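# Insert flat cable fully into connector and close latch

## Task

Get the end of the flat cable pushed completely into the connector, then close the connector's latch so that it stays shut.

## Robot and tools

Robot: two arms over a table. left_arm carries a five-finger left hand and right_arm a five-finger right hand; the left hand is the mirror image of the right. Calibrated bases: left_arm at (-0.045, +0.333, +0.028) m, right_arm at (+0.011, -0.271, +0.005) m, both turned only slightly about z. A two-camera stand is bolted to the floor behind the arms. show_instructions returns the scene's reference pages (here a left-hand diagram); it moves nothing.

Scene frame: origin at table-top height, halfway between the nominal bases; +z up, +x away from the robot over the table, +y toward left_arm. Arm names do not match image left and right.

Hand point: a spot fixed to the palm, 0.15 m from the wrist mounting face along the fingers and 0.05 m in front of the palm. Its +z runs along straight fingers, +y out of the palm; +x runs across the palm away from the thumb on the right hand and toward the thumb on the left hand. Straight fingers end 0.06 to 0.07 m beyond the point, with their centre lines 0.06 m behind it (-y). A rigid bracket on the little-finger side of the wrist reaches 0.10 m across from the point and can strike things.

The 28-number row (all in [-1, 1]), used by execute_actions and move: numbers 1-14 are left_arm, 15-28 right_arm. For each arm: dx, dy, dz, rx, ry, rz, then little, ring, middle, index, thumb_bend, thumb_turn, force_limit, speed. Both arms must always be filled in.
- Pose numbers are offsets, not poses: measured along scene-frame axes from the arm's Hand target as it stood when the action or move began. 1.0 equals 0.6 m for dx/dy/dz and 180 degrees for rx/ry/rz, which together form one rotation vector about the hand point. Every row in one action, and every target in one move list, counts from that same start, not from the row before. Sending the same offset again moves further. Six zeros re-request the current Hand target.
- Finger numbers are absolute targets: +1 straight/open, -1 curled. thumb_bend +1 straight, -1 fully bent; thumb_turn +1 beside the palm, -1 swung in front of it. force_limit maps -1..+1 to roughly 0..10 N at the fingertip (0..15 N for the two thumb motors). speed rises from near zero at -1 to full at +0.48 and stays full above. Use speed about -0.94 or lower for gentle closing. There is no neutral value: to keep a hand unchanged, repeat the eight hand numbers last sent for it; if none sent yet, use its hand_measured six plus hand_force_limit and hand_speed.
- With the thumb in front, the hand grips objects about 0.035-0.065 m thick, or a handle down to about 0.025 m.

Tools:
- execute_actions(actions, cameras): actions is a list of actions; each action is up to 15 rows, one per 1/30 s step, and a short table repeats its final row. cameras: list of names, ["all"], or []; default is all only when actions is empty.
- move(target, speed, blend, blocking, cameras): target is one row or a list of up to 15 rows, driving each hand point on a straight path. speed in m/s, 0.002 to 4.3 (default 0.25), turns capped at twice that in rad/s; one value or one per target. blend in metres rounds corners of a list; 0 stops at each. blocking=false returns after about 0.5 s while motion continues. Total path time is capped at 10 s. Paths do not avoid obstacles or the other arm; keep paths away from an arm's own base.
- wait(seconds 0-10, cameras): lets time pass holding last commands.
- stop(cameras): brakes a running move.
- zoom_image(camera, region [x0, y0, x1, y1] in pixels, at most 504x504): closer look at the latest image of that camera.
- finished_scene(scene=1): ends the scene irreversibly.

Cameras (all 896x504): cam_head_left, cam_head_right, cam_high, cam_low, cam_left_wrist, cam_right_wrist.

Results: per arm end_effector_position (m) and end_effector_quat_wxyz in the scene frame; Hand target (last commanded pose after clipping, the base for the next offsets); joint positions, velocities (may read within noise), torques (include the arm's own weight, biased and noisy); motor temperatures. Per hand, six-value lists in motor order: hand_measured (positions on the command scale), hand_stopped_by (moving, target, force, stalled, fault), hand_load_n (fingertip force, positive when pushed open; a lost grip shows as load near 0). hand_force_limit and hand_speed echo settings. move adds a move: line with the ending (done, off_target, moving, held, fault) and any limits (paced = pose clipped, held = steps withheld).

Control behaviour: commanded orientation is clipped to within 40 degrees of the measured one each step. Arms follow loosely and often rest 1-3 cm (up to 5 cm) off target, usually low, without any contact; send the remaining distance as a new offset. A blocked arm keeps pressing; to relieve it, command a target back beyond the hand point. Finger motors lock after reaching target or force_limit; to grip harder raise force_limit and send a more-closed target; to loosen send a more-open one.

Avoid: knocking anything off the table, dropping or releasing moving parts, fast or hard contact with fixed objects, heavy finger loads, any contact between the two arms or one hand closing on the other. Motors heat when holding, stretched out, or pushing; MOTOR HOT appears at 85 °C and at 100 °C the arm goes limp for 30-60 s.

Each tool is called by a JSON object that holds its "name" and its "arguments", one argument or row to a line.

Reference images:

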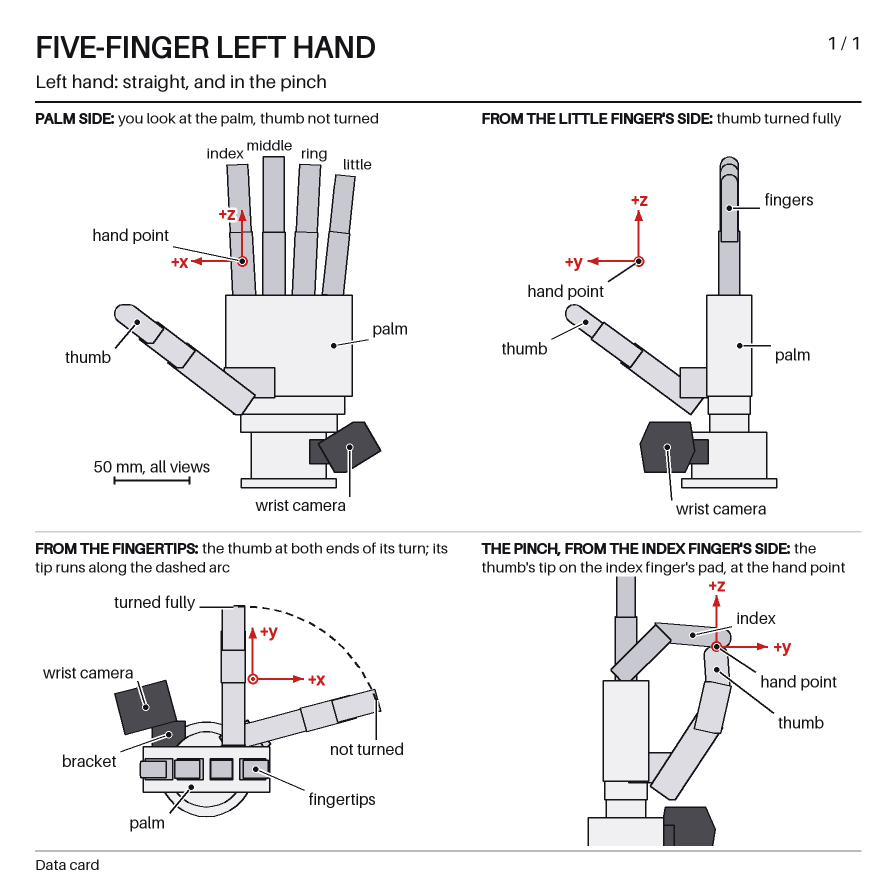

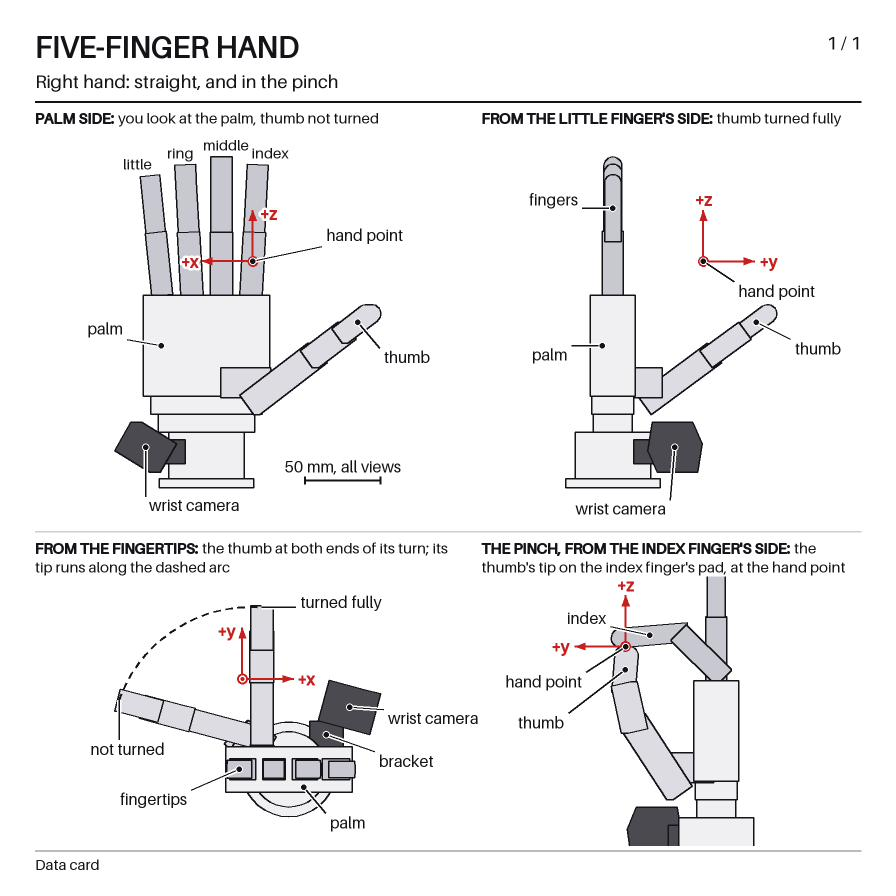

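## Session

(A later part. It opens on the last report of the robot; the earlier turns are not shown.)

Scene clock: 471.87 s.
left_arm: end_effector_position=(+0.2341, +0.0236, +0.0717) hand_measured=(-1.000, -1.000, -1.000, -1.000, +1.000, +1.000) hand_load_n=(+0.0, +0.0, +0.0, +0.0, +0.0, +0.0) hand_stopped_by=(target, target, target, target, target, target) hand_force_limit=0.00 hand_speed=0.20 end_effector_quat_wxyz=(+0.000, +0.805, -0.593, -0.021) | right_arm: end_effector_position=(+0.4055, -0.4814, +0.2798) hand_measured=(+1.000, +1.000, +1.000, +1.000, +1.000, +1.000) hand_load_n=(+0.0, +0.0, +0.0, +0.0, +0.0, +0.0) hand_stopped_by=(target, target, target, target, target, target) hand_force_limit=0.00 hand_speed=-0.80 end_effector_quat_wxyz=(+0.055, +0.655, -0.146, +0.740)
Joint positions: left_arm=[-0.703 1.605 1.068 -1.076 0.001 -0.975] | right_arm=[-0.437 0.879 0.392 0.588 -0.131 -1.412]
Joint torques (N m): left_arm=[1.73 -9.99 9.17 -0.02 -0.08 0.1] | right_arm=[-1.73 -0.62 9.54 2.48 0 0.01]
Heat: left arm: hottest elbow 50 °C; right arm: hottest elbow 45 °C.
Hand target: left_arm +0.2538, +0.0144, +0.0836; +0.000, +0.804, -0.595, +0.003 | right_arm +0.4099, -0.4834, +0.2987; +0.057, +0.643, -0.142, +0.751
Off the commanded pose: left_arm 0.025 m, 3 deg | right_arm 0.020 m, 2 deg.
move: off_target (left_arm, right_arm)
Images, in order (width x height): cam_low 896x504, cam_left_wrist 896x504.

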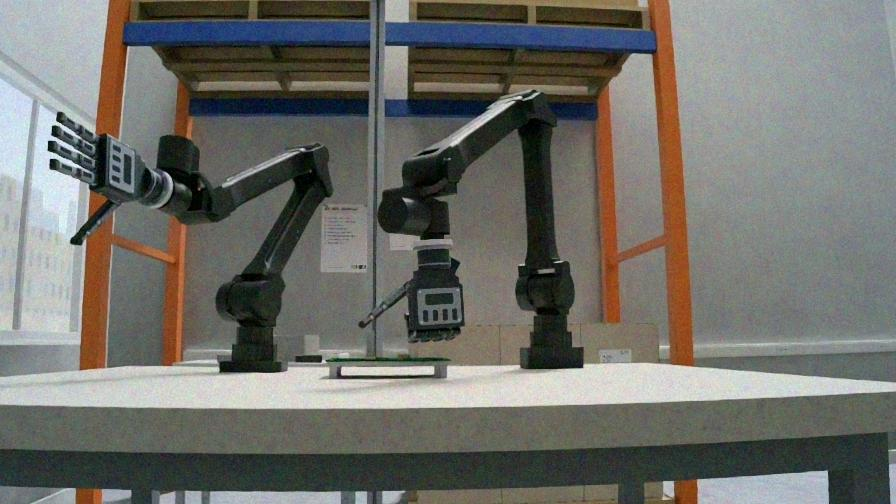

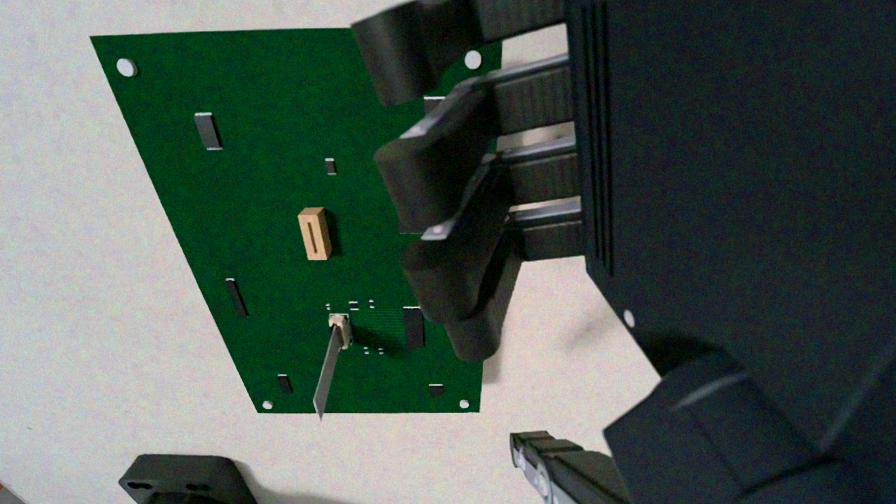

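{"name": "move", "arguments": {
  "target": [-0.09,-0.028,0.015,0,0,0.183,-1,-1,-1,-1,1,1,0,0.2,0,0,0,0,0,0,1,1,1,1,1,1,0,-0.8],
  "cameras": ["cam_left_wrist","cam_low","cam_head_left"]
}}

Scene clock: 641.33 s.
left_arm: end_effector_position=(+0.2010, +0.0030, +0.0869) hand_measured=(-1.000, -1.000, -1.000, -1.000, +1.000, +1.000) hand_load_n=(+0.0, +0.0, +0.5, +0.0, +0.0, +0.0) hand_stopped_by=(target, target, target, target, target, target) hand_force_limit=0.00 hand_speed=0.20 end_effector_quat_wxyz=(-0.004, +0.939, -0.344, -0.007) | right_arm: end_effector_position=(+0.4055, -0.4814, +0.2798) hand_measured=(+1.000, +1.000, +1.000, +1.000, +1.000, +1.000) hand_load_n=(+0.0, +0.0, +0.0, +0.5, +0.0, +0.0) hand_stopped_by=(target, target, target, target, target, target) hand_force_limit=0.00 hand_speed=-0.80 end_effector_quat_wxyz=(+0.055, +0.655, -0.146, +0.740)
Joint positions: left_arm=[-0.82 1.447 0.936 -1.074 -0.001 -1.659] | right_arm=[-0.437 0.879 0.392 0.588 -0.131 -1.412]
Joint torques (N m): left_arm=[-0.15 -9.76 6.69 -0.1 -0.14 -0.22] | right_arm=[-1.67 -0.62 9.54 2.48 -0.01 0.01]
Motor temperatures (°C): left_arm=[29 36 49 28 25 27] | right_arm=[31 29 46 25 26 25]
Heat: left arm: hottest elbow 49 °C; right arm: hottest elbow 46 °C.
Hand target: left_arm +0.1999, -0.0023, +0.0926; -0.001, +0.939, -0.343, +0.003 | right_arm +0.4099, -0.4834, +0.2987; +0.057, +0.643, -0.142, +0.751
Off the commanded pose: left_arm 0.008 m, 1 deg | right_arm 0.020 m, 2 deg.
move: off_target (right_arm)
Images, in order (width x height): cam_head_left 896x504, cam_low 896x504, cam_left_wrist 896x504.

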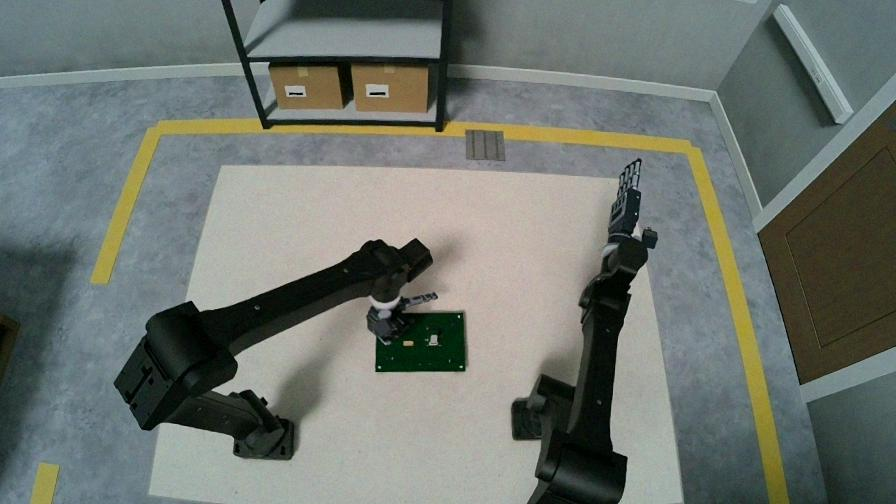

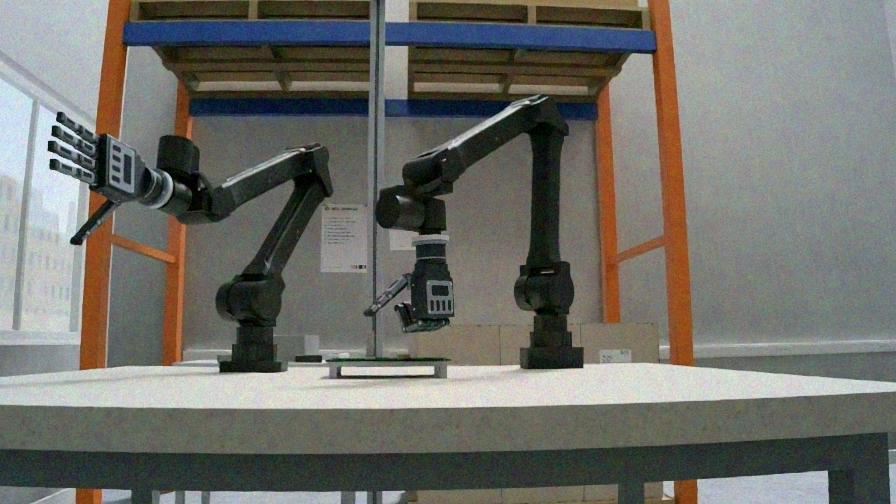

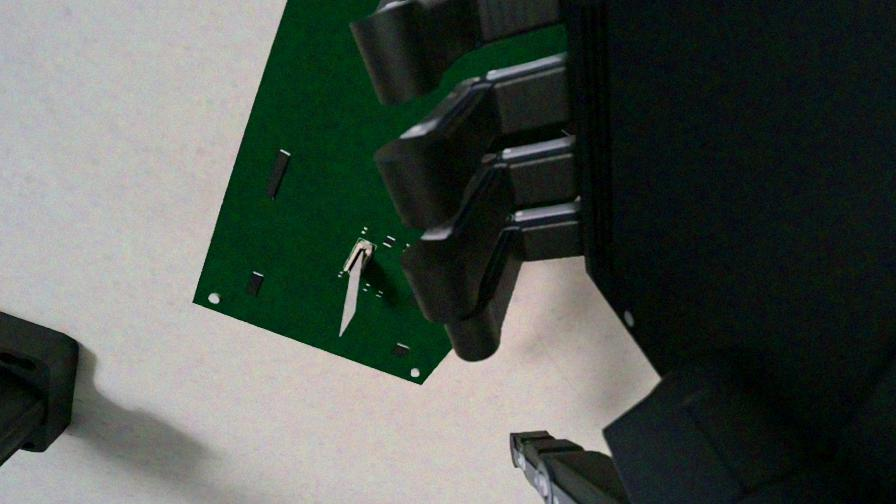

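{"name": "zoom_image", "arguments": {
  "camera": "cam_left_wrist",
  "region": [325, 225, 400, 345]
}}

{"name": "zoom_image", "arguments": {
  "camera": "cam_left_wrist",
  "region": [338, 230, 388, 285]
}}

Scaled by 4.200 from the camera's 896x504 image, which has a finer 1280x720 frame.

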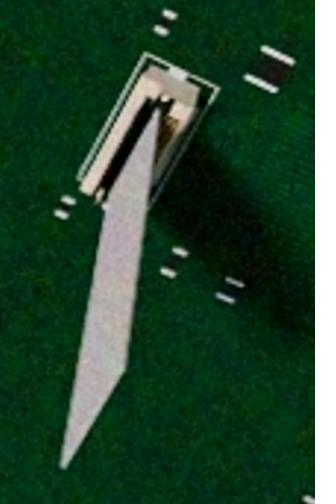

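Scaled by 9.164 from the camera's 896x504 image, which has a finer 1280x720 frame.

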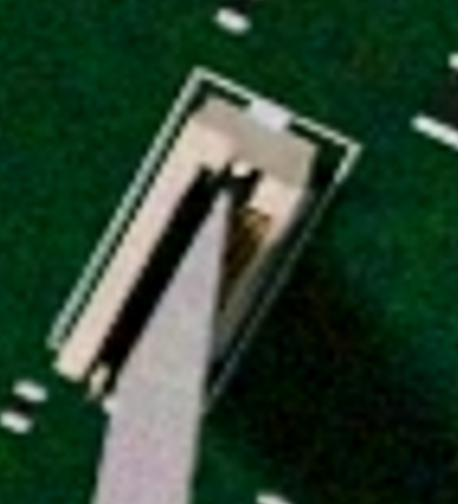

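{"name": "zoom_image", "arguments": {
  "camera": "cam_left_wrist",
  "region": [340, 235, 382, 277]
}}

Scaled by 12.000 from the camera's 896x504 image, which has a finer 1280x720 frame.

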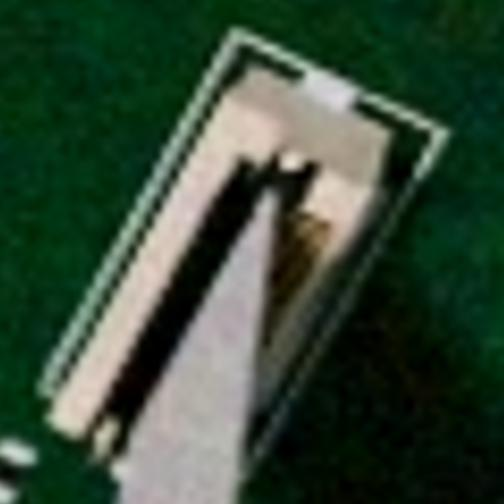

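{"name": "move", "arguments": {
  "target": [
    [0.0,0.08,0.18,0,0,-0.05,-1,-1,-1,-1,1,1,0,0.2,0,0,0,0,0,0,1,1,1,1,1,1,0,-0.8],
    [-0.05,0.2,0.23,0,0,-0.583,-1,-1,-1,-1,1,1,0,0.2,0,0,0,0,0,0,1,1,1,1,1,1,0,-0.8],
    [-0.05,0.2,0.23,0,0,-0.583,1,1,1,1,1,1,0,0.2,0,0,0,0,0,0,1,1,1,1,1,1,0,-0.8]
  ],
  "blend": [0.03,0.0,0.0],
  "speed": 0.35,
  "cameras": ["cam_low"]
}}

Scene clock: 784.70 s.
left_arm: end_effector_position=(+0.1616, +0.1293, +0.2124) hand_measured=(+1.000, +1.000, +1.000, +1.000, +1.000, +1.000) hand_load_n=(+0.0, +0.0, +0.0, +0.0, +0.0, +0.0) hand_stopped_by=(target, target, target, target, target, target) hand_force_limit=0.00 hand_speed=0.20 end_effector_quat_wxyz=(-0.012, -0.313, +0.949, +0.019) | right_arm: end_effector_position=(+0.4055, -0.4814, +0.2798) hand_measured=(+1.000, +1.000, +1.000, +1.000, +1.000, +1.000) hand_load_n=(+0.0, +0.0, +0.0, +0.0, +0.0, +0.0) hand_stopped_by=(target, target, target, target, target, target) hand_force_limit=0.00 hand_speed=-0.80 end_effector_quat_wxyz=(+0.055, +0.655, -0.146, +0.740)
Joint positions: left_arm=[-0.746 1.311 1.141 -1.445 0.002 0.218] | right_arm=[-0.437 0.879 0.392 0.588 -0.131 -1.412]
Joint torques (N m): left_arm=[0.09 -7.88 11.04 -0.75 0.15 0.1] | right_arm=[-1.73 -0.62 9.54 2.47 -0.01 0.01]
Heat: left arm: hottest elbow 45 °C; right arm: hottest elbow 47 °C.
Hand target: left_arm +0.1699, +0.1177, +0.2306; -0.002, -0.300, +0.954, -0.003 | right_arm +0.4099, -0.4834, +0.2987; +0.057, +0.643, -0.142, +0.751
Off the commanded pose: left_arm 0.023 m, 3 deg | right_arm 0.020 m, 2 deg.
move: off_target (left_arm, right_arm); target 3's new numbers were sent with left_arm's hand 0.023 m and 3 deg from that target
Images, in order (width x height): cam_low 896x504.

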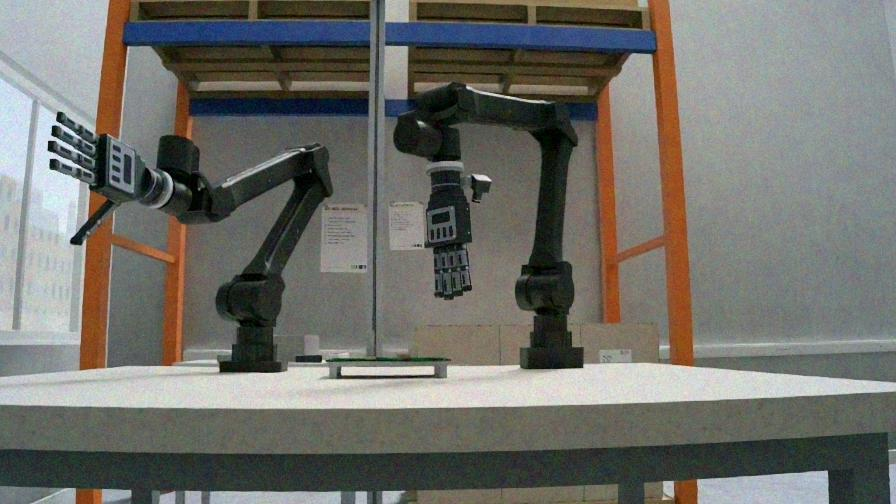

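{"name": "move", "arguments": {
  "target": [0.02,-0.12,-0.06,-0.41,-0.287,0,1,1,1,1,1,1,0,0.2,0,0,0,0,0,0,1,1,1,1,1,1,0,-0.8],
  "speed": 0.35,
  "cameras": ["cam_low","cam_left_wrist","cam_head_left"]
}}

Scene clock: 802.93 s.
left_arm: end_effector_position=(+0.1794, +0.0464, +0.1898) hand_measured=(+1.000, +1.000, +1.000, +1.000, +1.000, +1.000) hand_load_n=(+0.0, -0.5, +0.0, +0.0, +0.0, +0.0) hand_stopped_by=(target, target, target, target, target, target) hand_force_limit=0.00 hand_speed=0.20 end_effector_quat_wxyz=(+0.212, -0.206, +0.680, -0.671) | right_arm: end_effector_position=(+0.4055, -0.4814, +0.2798) hand_measured=(+1.000, +1.000, +1.000, +1.000, +1.000, +1.000) hand_load_n=(+0.0, +0.0, +0.0, +0.0, +0.0, +0.0) hand_stopped_by=(target, target, target, target, target, target) hand_force_limit=0.00 hand_speed=-0.80 end_effector_quat_wxyz=(+0.055, +0.655, -0.146, +0.740)
Joint positions: left_arm=[-0.693 0.72 0.15 0.56 0.307 0.015] | right_arm=[-0.437 0.879 0.392 0.588 -0.131 -1.412]
Joint torques (N m): left_arm=[1.26 0.73 8.05 2.14 -0.02 -0.21] | right_arm=[-1.67 -0.62 9.54 2.45 -0.01 0.01]
Heat: left arm: hottest elbow 47 °C; right arm: hottest elbow 48 °C.
Hand target: left_arm +0.1820, +0.0457, +0.1946; +0.212, -0.210, +0.673, -0.677 | right_arm +0.4099, -0.4834, +0.2987; +0.057, +0.643, -0.142, +0.751
Off the commanded pose: left_arm 0.005 m, 1 deg | right_arm 0.020 m, 2 deg.
move: off_target (right_arm)
Images, in order (width x height): cam_head_left 896x504, cam_low 896x504, cam_left_wrist 896x504.

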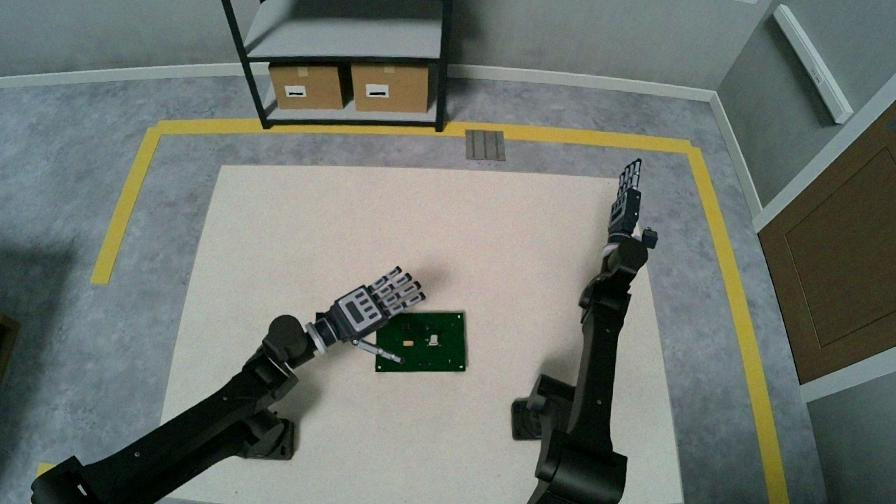

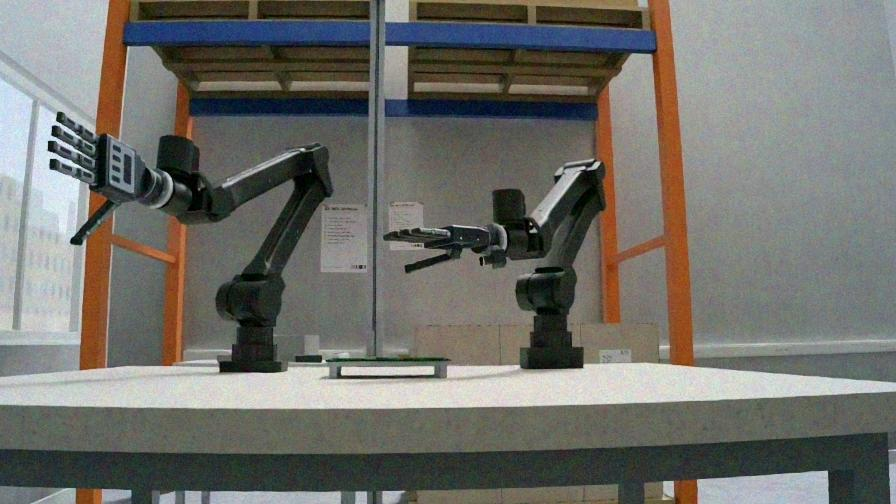

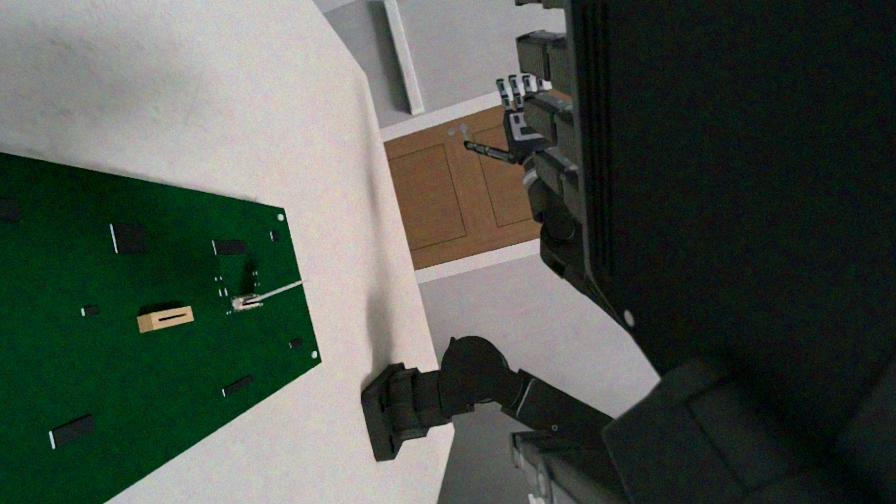

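{"name": "move", "arguments": {
  "target": [0.01,-0.092,-0.17,0,0,0,1,1,1,1,1,1,0,0.2,0,0,0,0,0,0,1,1,1,1,1,1,0,-0.8],
  "speed": 0.25,
  "cameras": ["cam_low","cam_left_wrist","cam_head_left"]
}}

Scene clock: 819.00 s.
left_arm: end_effector_position=(+0.1860, +0.0002, +0.0848) hand_measured=(+1.000, +1.000, +1.000, +1.000, +1.000, +1.000) hand_load_n=(+0.0, +0.5, +0.0, +0.0, +0.0, +0.0) hand_stopped_by=(target, target, target, target, target, target) hand_force_limit=0.00 hand_speed=0.20 end_effector_quat_wxyz=(+0.215, -0.213, +0.683, -0.664) | right_arm: end_effector_position=(+0.4055, -0.4814, +0.2798) hand_measured=(+1.000, +1.000, +1.000, +1.000, +1.000, +1.000) hand_load_n=(+0.0, +0.0, +0.0, +0.0, +0.0, +0.0) hand_stopped_by=(target, target, target, target, target, target) hand_force_limit=0.00 hand_speed=-0.80 end_effector_quat_wxyz=(+0.055, +0.655, -0.146, +0.740)
Joint positions: left_arm=[-0.857 1.626 0.132 1.469 0.129 0.015] | right_arm=[-0.437 0.879 0.392 0.588 -0.131 -1.412]
Joint torques (N m): left_arm=[-0.44 -4.78 3.41 2.19 -0.14 -0.18] | right_arm=[-1.73 -0.62 9.55 2.45 -0.01 0.02]
Heat: left arm: hottest elbow 47 °C; right arm: hottest elbow 48 °C.
Hand target: left_arm +0.1879, -0.0096, +0.0928; +0.212, -0.210, +0.673, -0.677 | right_arm +0.4099, -0.4834, +0.2987; +0.057, +0.643, -0.142, +0.751
Off the commanded pose: left_arm 0.013 m, 2 deg | right_arm 0.020 m, 2 deg.
move: off_target (left_arm, right_arm)
Images, in order (width x height): cam_head_left 896x504, cam_low 896x504, cam_left_wrist 896x504.

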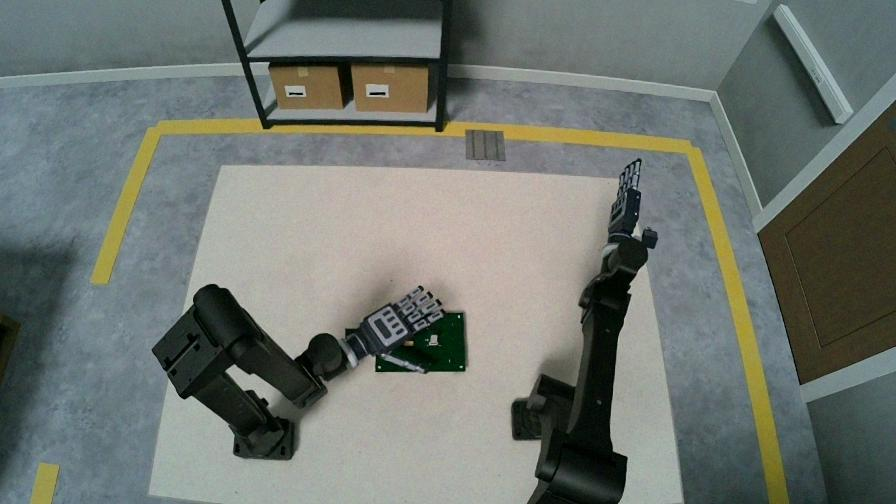

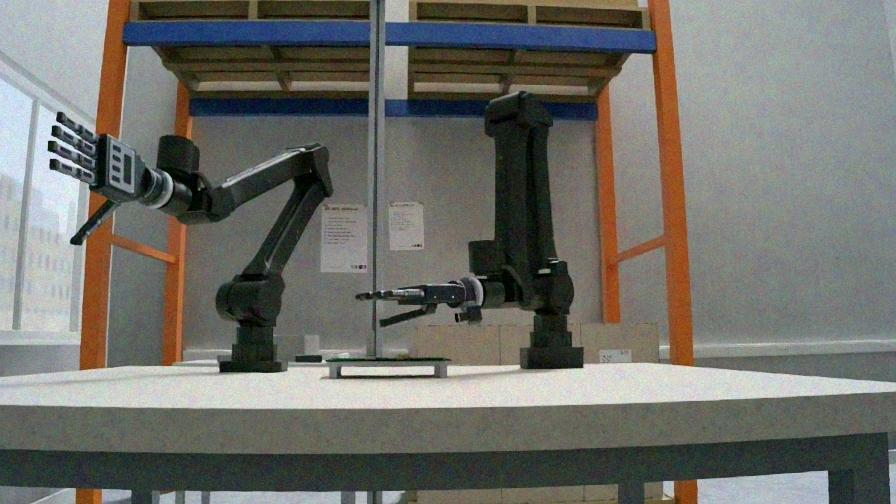

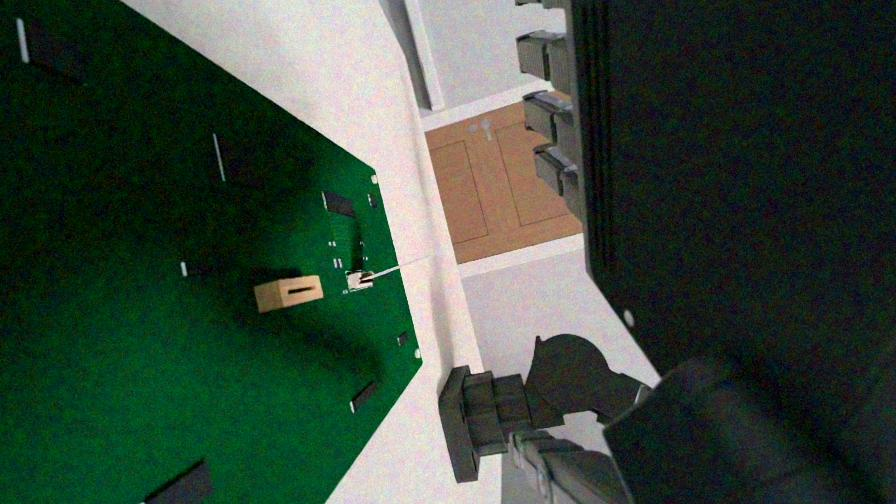

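{"name": "zoom_image", "arguments": {
  "camera": "cam_left_wrist",
  "region": [335, 245, 435, 300]
}}

{"name": "zoom_image", "arguments": {
  "camera": "cam_left_wrist",
  "region": [338, 258, 383, 298]
}}

Scaled by 5.040 from the camera's 896x504 image, which has a finer 1280x720 frame.

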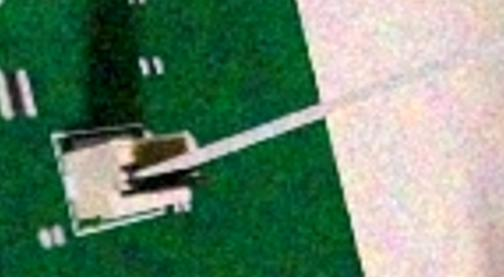

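Scaled by 11.200 from the camera's 896x504 image, which has a finer 1280x720 frame.

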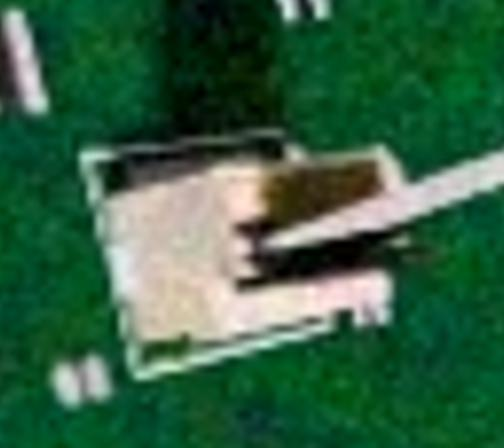

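{"name": "move", "arguments": {
  "target": [0.0,-0.085,-0.015,0,0,0,1,1,1,1,1,1,0,0.2,0,0,0,0,0,0,1,1,1,1,1,1,0,-0.8],
  "speed": 0.15,
  "cameras": ["cam_low","cam_left_wrist"]
}}

Scene clock: 848.10 s.
left_arm: end_effector_position=(+0.1888, -0.0507, +0.0807) hand_measured=(+1.000, +1.000, +1.000, +1.000, +1.000, +1.000) hand_load_n=(+0.0, +0.0, +0.0, +0.0, +0.0, +0.0) hand_stopped_by=(target, target, target, target, target, target) hand_force_limit=0.00 hand_speed=0.20 end_effector_quat_wxyz=(+0.218, -0.210, +0.678, -0.670) | right_arm: end_effector_position=(+0.4055, -0.4814, +0.2798) hand_measured=(+1.000, +1.000, +1.000, +1.000, +1.000, +1.000) hand_load_n=(+0.0, +0.0, +0.0, +0.0, +0.0, +0.0) hand_stopped_by=(target, target, target, target, target, target) hand_force_limit=0.00 hand_speed=-0.80 end_effector_quat_wxyz=(+0.055, +0.655, -0.146, +0.740)
Joint positions: left_arm=[-0.986 1.716 0.241 1.469 -0.001 0.015] | right_arm=[-0.437 0.879 0.392 0.588 -0.131 -1.412]
Joint torques (N m): left_arm=[-0.26 -5.71 3.56 1.46 -0.2 -0.2] | right_arm=[-1.67 -0.67 9.55 2.47 -0.01 0.02]
Motor temperatures (°C): left_arm=[29 34 44 28 25 27] | right_arm=[31 28 48 25 26 25]
Heat: left arm: hottest elbow 44 °C; right arm: hottest elbow 48 °C.
Hand target: left_arm +0.1879, -0.0606, +0.0837; +0.212, -0.210, +0.673, -0.677 | right_arm +0.4099, -0.4834, +0.2987; +0.057, +0.643, -0.142, +0.751
Off the commanded pose: left_arm 0.010 m, 1 deg | right_arm 0.020 m, 2 deg.
move: off_target (right_arm)
Images, in order (width x height): cam_low 896x504, cam_left_wrist 896x504.

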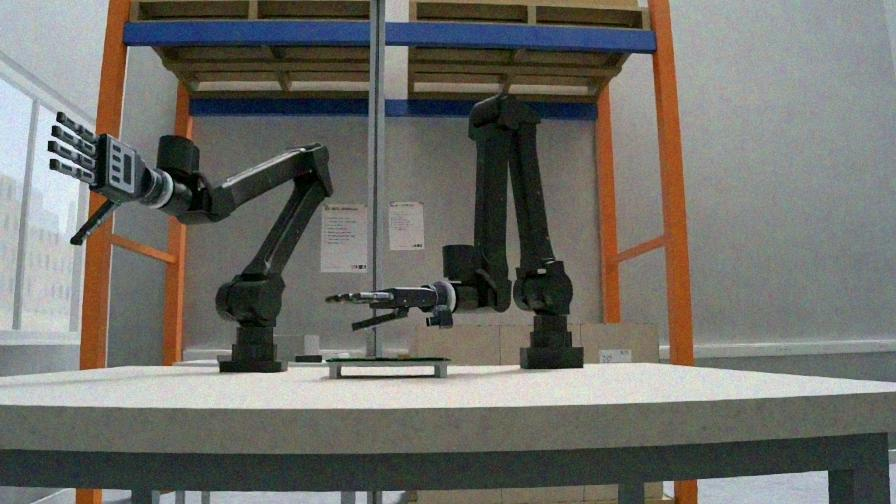

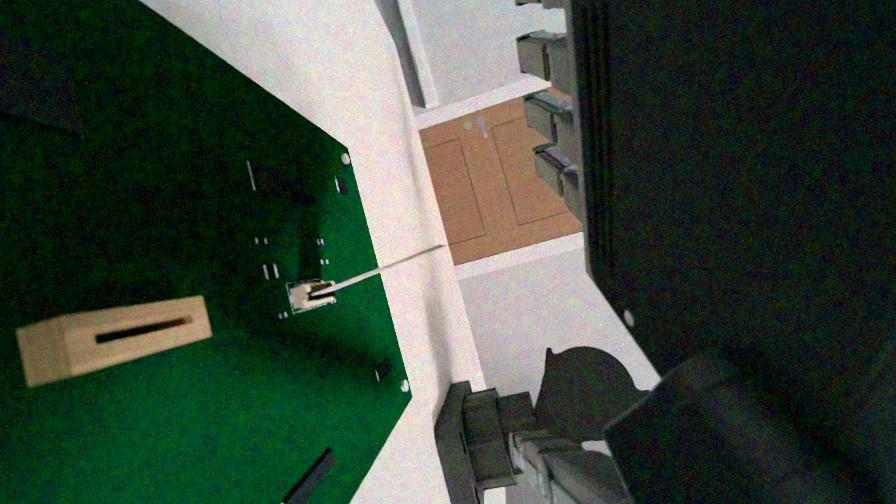

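{"name": "zoom_image", "arguments": {
  "camera": "cam_left_wrist",
  "region": [270, 235, 450, 335]
}}

{"name": "zoom_image", "arguments": {
  "camera": "cam_left_wrist",
  "region": [280, 270, 345, 320]
}}

Scaled by 2.800 from the camera's 896x504 image, which has a finer 1280x720 frame.

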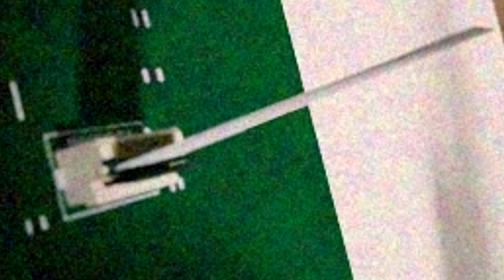

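Scaled by 7.754 from the camera's 896x504 image, which has a finer 1280x720 frame.

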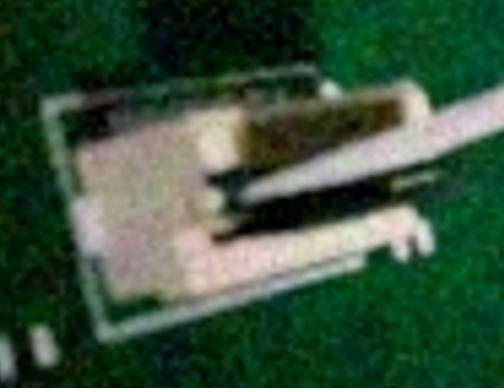

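{"name": "move", "arguments": {
  "target": [0.0,0.01,-0.03,0,0,0,1,1,1,1,1,1,0,0.2,0,0,0,0,0,0,1,1,1,1,1,1,0,-0.8],
  "speed": 0.1,
  "cameras": ["cam_low","cam_left_wrist"]
}}

Scene clock: 897.33 s.
left_arm: end_effector_position=(+0.1857, -0.0482, +0.0596) hand_measured=(+1.000, +1.000, +1.000, +1.000, +1.000, +1.000) hand_load_n=(+0.0, +0.0, +0.0, +0.0, +0.0, +0.0) hand_stopped_by=(target, target, target, target, target, target) hand_force_limit=0.00 hand_speed=0.20 end_effector_quat_wxyz=(+0.214, -0.210, +0.686, -0.663) | right_arm: end_effector_position=(+0.4055, -0.4814, +0.2798) hand_measured=(+1.000, +1.000, +1.000, +1.000, +1.000, +1.000) hand_load_n=(+0.0, +0.0, +0.0, +0.0, +0.0, +0.0) hand_stopped_by=(target, target, target, target, target, target) hand_force_limit=0.00 hand_speed=-0.80 end_effector_quat_wxyz=(+0.055, +0.655, -0.146, +0.740)
Joint positions: left_arm=[-0.986 1.811 0.241 1.541 0.004 0.015] | right_arm=[-0.437 0.879 0.392 0.588 -0.131 -1.412]
Joint torques (N m): left_arm=[0.91 -6.48 2.48 2.18 0.16 -0.18] | right_arm=[-1.67 -0.62 9.54 2.45 -0.01 0.02]
Heat: left arm: hottest elbow 41 °C; right arm: hottest elbow 48 °C.
Hand target: left_arm +0.1879, -0.0546, +0.0657; +0.212, -0.210, +0.673, -0.677 | right_arm +0.4099, -0.4834, +0.2987; +0.057, +0.643, -0.142, +0.751
Off the commanded pose: left_arm 0.009 m, 2 deg | right_arm 0.020 m, 2 deg.
joint sent to its limit (left arm) — joint 4 (wrist pitch), upper limit. The joint targets still meet the commanded pose.
move: off_target (right_arm)
Images, in order (width x height): cam_low 896x504, cam_left_wrist 896x504.

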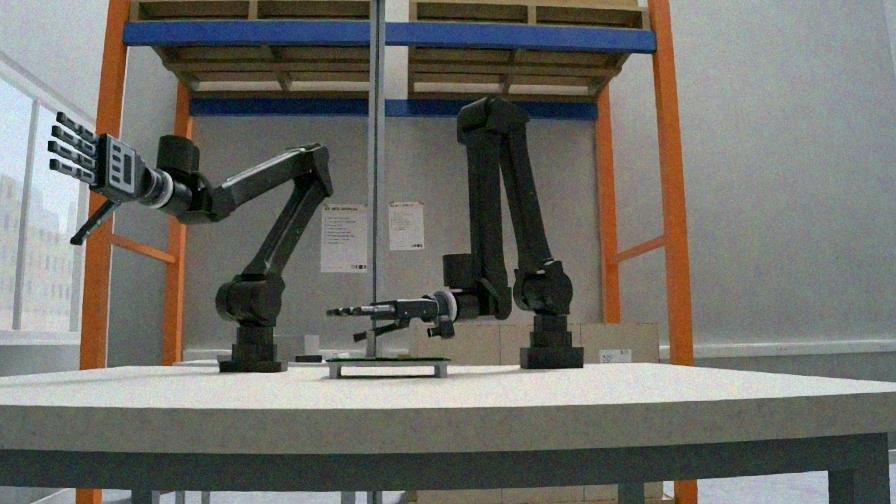

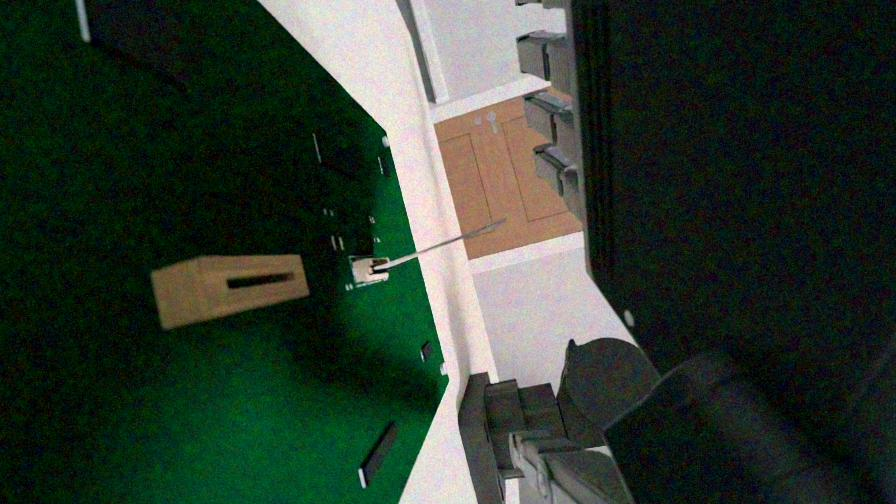

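{"name": "zoom_image", "arguments": {
  "camera": "cam_left_wrist",
  "region": [340, 240, 405, 300]
}}

{"name": "zoom_image", "arguments": {
  "camera": "cam_low",
  "region": [355, 330, 415, 375]
}}

Scaled by 7.754 from the camera's 896x504 image, which has a finer 1280x720 frame.

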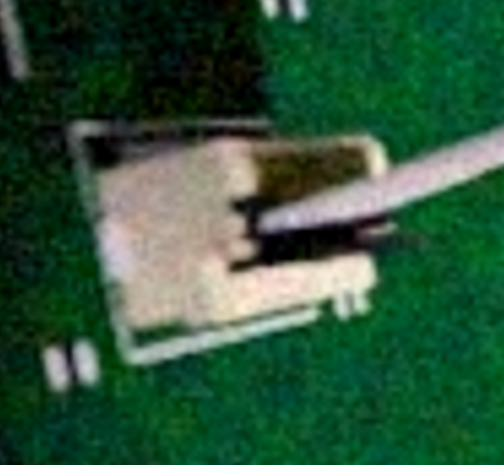

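Scaled by 8.400 from the camera's 896x504 image, which has a finer 1280x720 frame.

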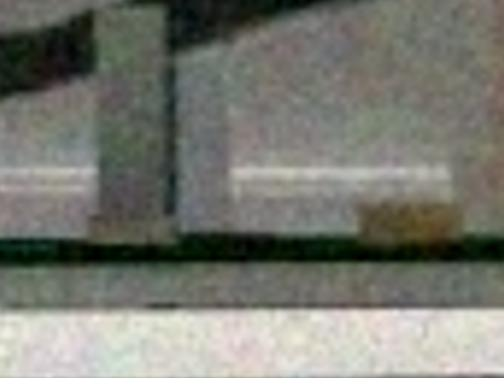

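{"name": "move", "arguments": {
  "target": [
    [0.0,0.0,0.035,0,0,0,1,1,1,1,1,1,0,0.2,0,0,0,0,0,0,1,1,1,1,1,1,0,-0.8],
    [0.0,-0.09,0.038,0,0,0,1,1,1,1,1,1,0,0.2,0,0,0,0,0,0,1,1,1,1,1,1,0,-0.8]
  ],
  "speed": 0.1,
  "cameras": ["cam_low","cam_left_wrist"]
}}

Scene clock: 972.53 s.
left_arm: end_effector_position=(+0.1893, -0.0975, +0.0864) hand_measured=(+1.000, +1.000, +1.000, +1.000, +1.000, +1.000) hand_load_n=(+0.0, +0.0, +0.0, +0.0, +0.0, +0.0) hand_stopped_by=(target, target, target, target, target, target) hand_force_limit=0.00 hand_speed=0.20 end_effector_quat_wxyz=(+0.219, -0.209, +0.675, -0.672) | right_arm: end_effector_position=(+0.4055, -0.4814, +0.2798) hand_measured=(+1.000, +1.000, +1.000, +1.000, +1.000, +1.000) hand_load_n=(+0.0, +0.0, +0.0, +0.0, +0.0, +0.0) hand_stopped_by=(target, target, target, target, target, target) hand_force_limit=0.00 hand_speed=-0.80 end_effector_quat_wxyz=(+0.055, +0.655, -0.146, +0.740)
Joint positions: left_arm=[-1.077 1.725 0.345 1.38 -0.092 0.015] | right_arm=[-0.437 0.879 0.392 0.588 -0.131 -1.412]
Joint torques (N m): left_arm=[-0.21 -7.36 4.57 1.02 -0.18 -0.16] | right_arm=[-1.73 -0.62 9.54 2.47 -0.01 0.02]
Motor temperatures (°C): left_arm=[28 34 39 28 25 27] | right_arm=[30 28 49 25 26 25]
Heat: left arm: hottest elbow 39 °C; right arm: hottest elbow 49 °C.
Hand target: left_arm +0.1879, -0.1087, +0.0885; +0.212, -0.210, +0.673, -0.677 | right_arm +0.4099, -0.4834, +0.2987; +0.057, +0.643, -0.142, +0.751
Off the commanded pose: left_arm 0.011 m, 1 deg | right_arm 0.020 m, 2 deg.
move: off_target (left_arm, right_arm)
Images, in order (width x height): cam_low 896x504, cam_left_wrist 896x504.

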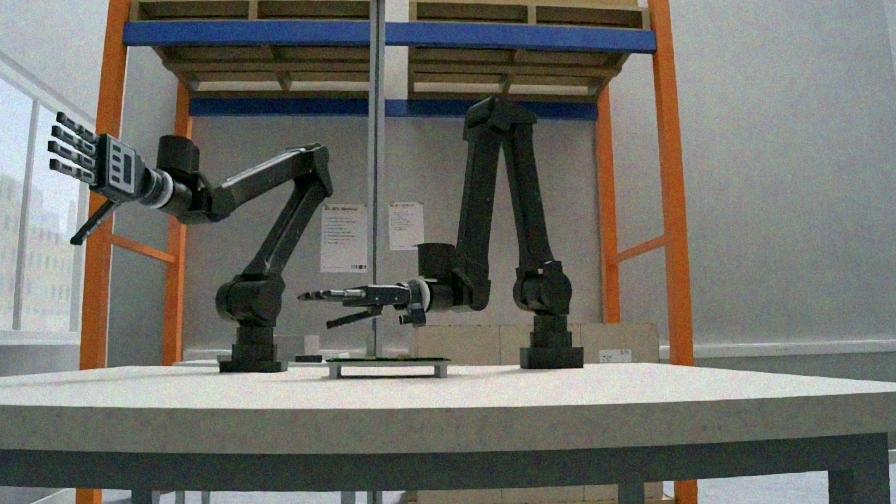

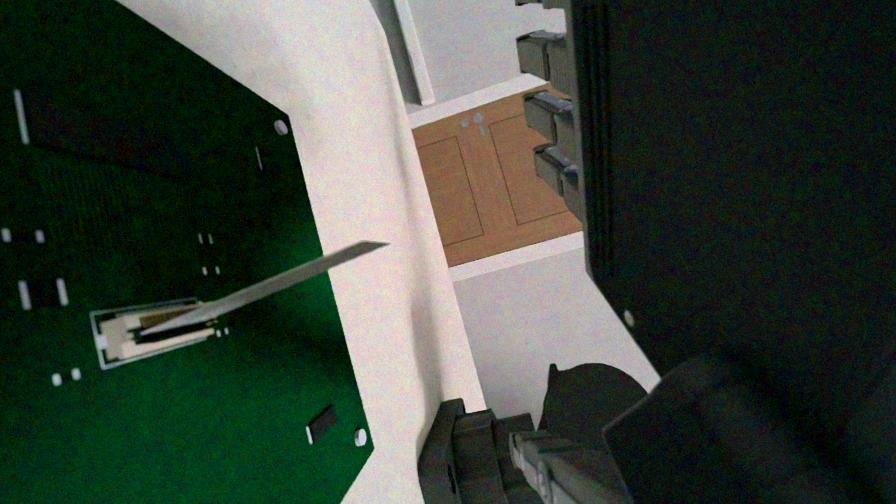

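{"name": "zoom_image", "arguments": {
  "camera": "cam_left_wrist",
  "region": [80, 285, 240, 385]
}}

{"name": "zoom_image", "arguments": {
  "camera": "cam_left_wrist",
  "region": [85, 295, 165, 375]
}}

{"name": "zoom_image", "arguments": {
  "camera": "cam_left_wrist",
  "region": [150, 280, 240, 370]
}}

Scaled by 3.150 from the camera's 896x504 image, which has a finer 1280x720 frame.

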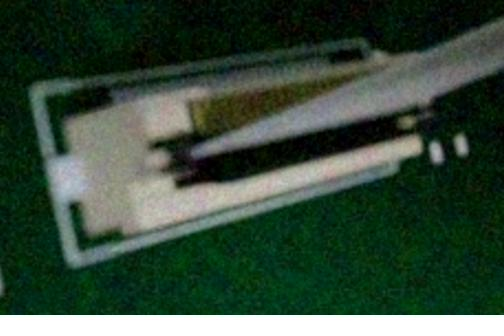

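Scaled by 6.300 from the camera's 896x504 image, which has a finer 1280x720 frame.

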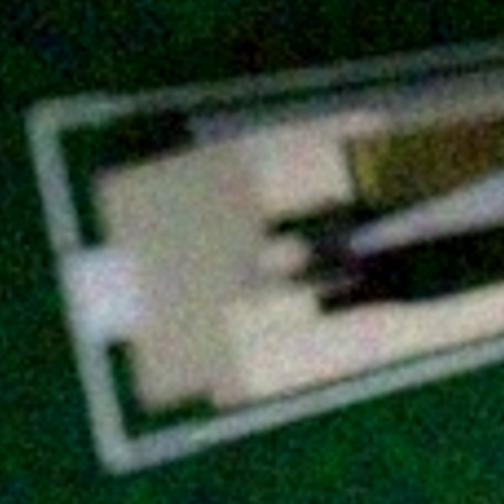

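Scaled by 5.600 from the camera's 896x504 image, which has a finer 1280x720 frame.

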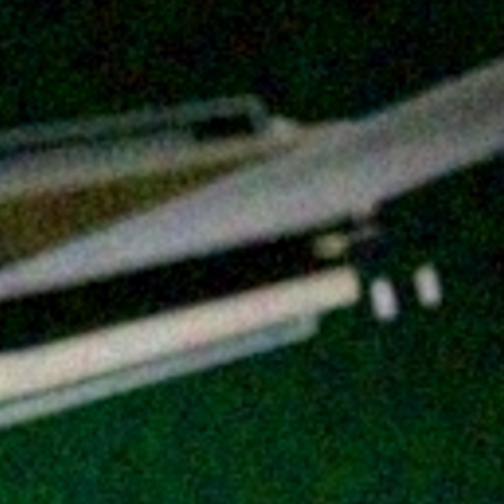

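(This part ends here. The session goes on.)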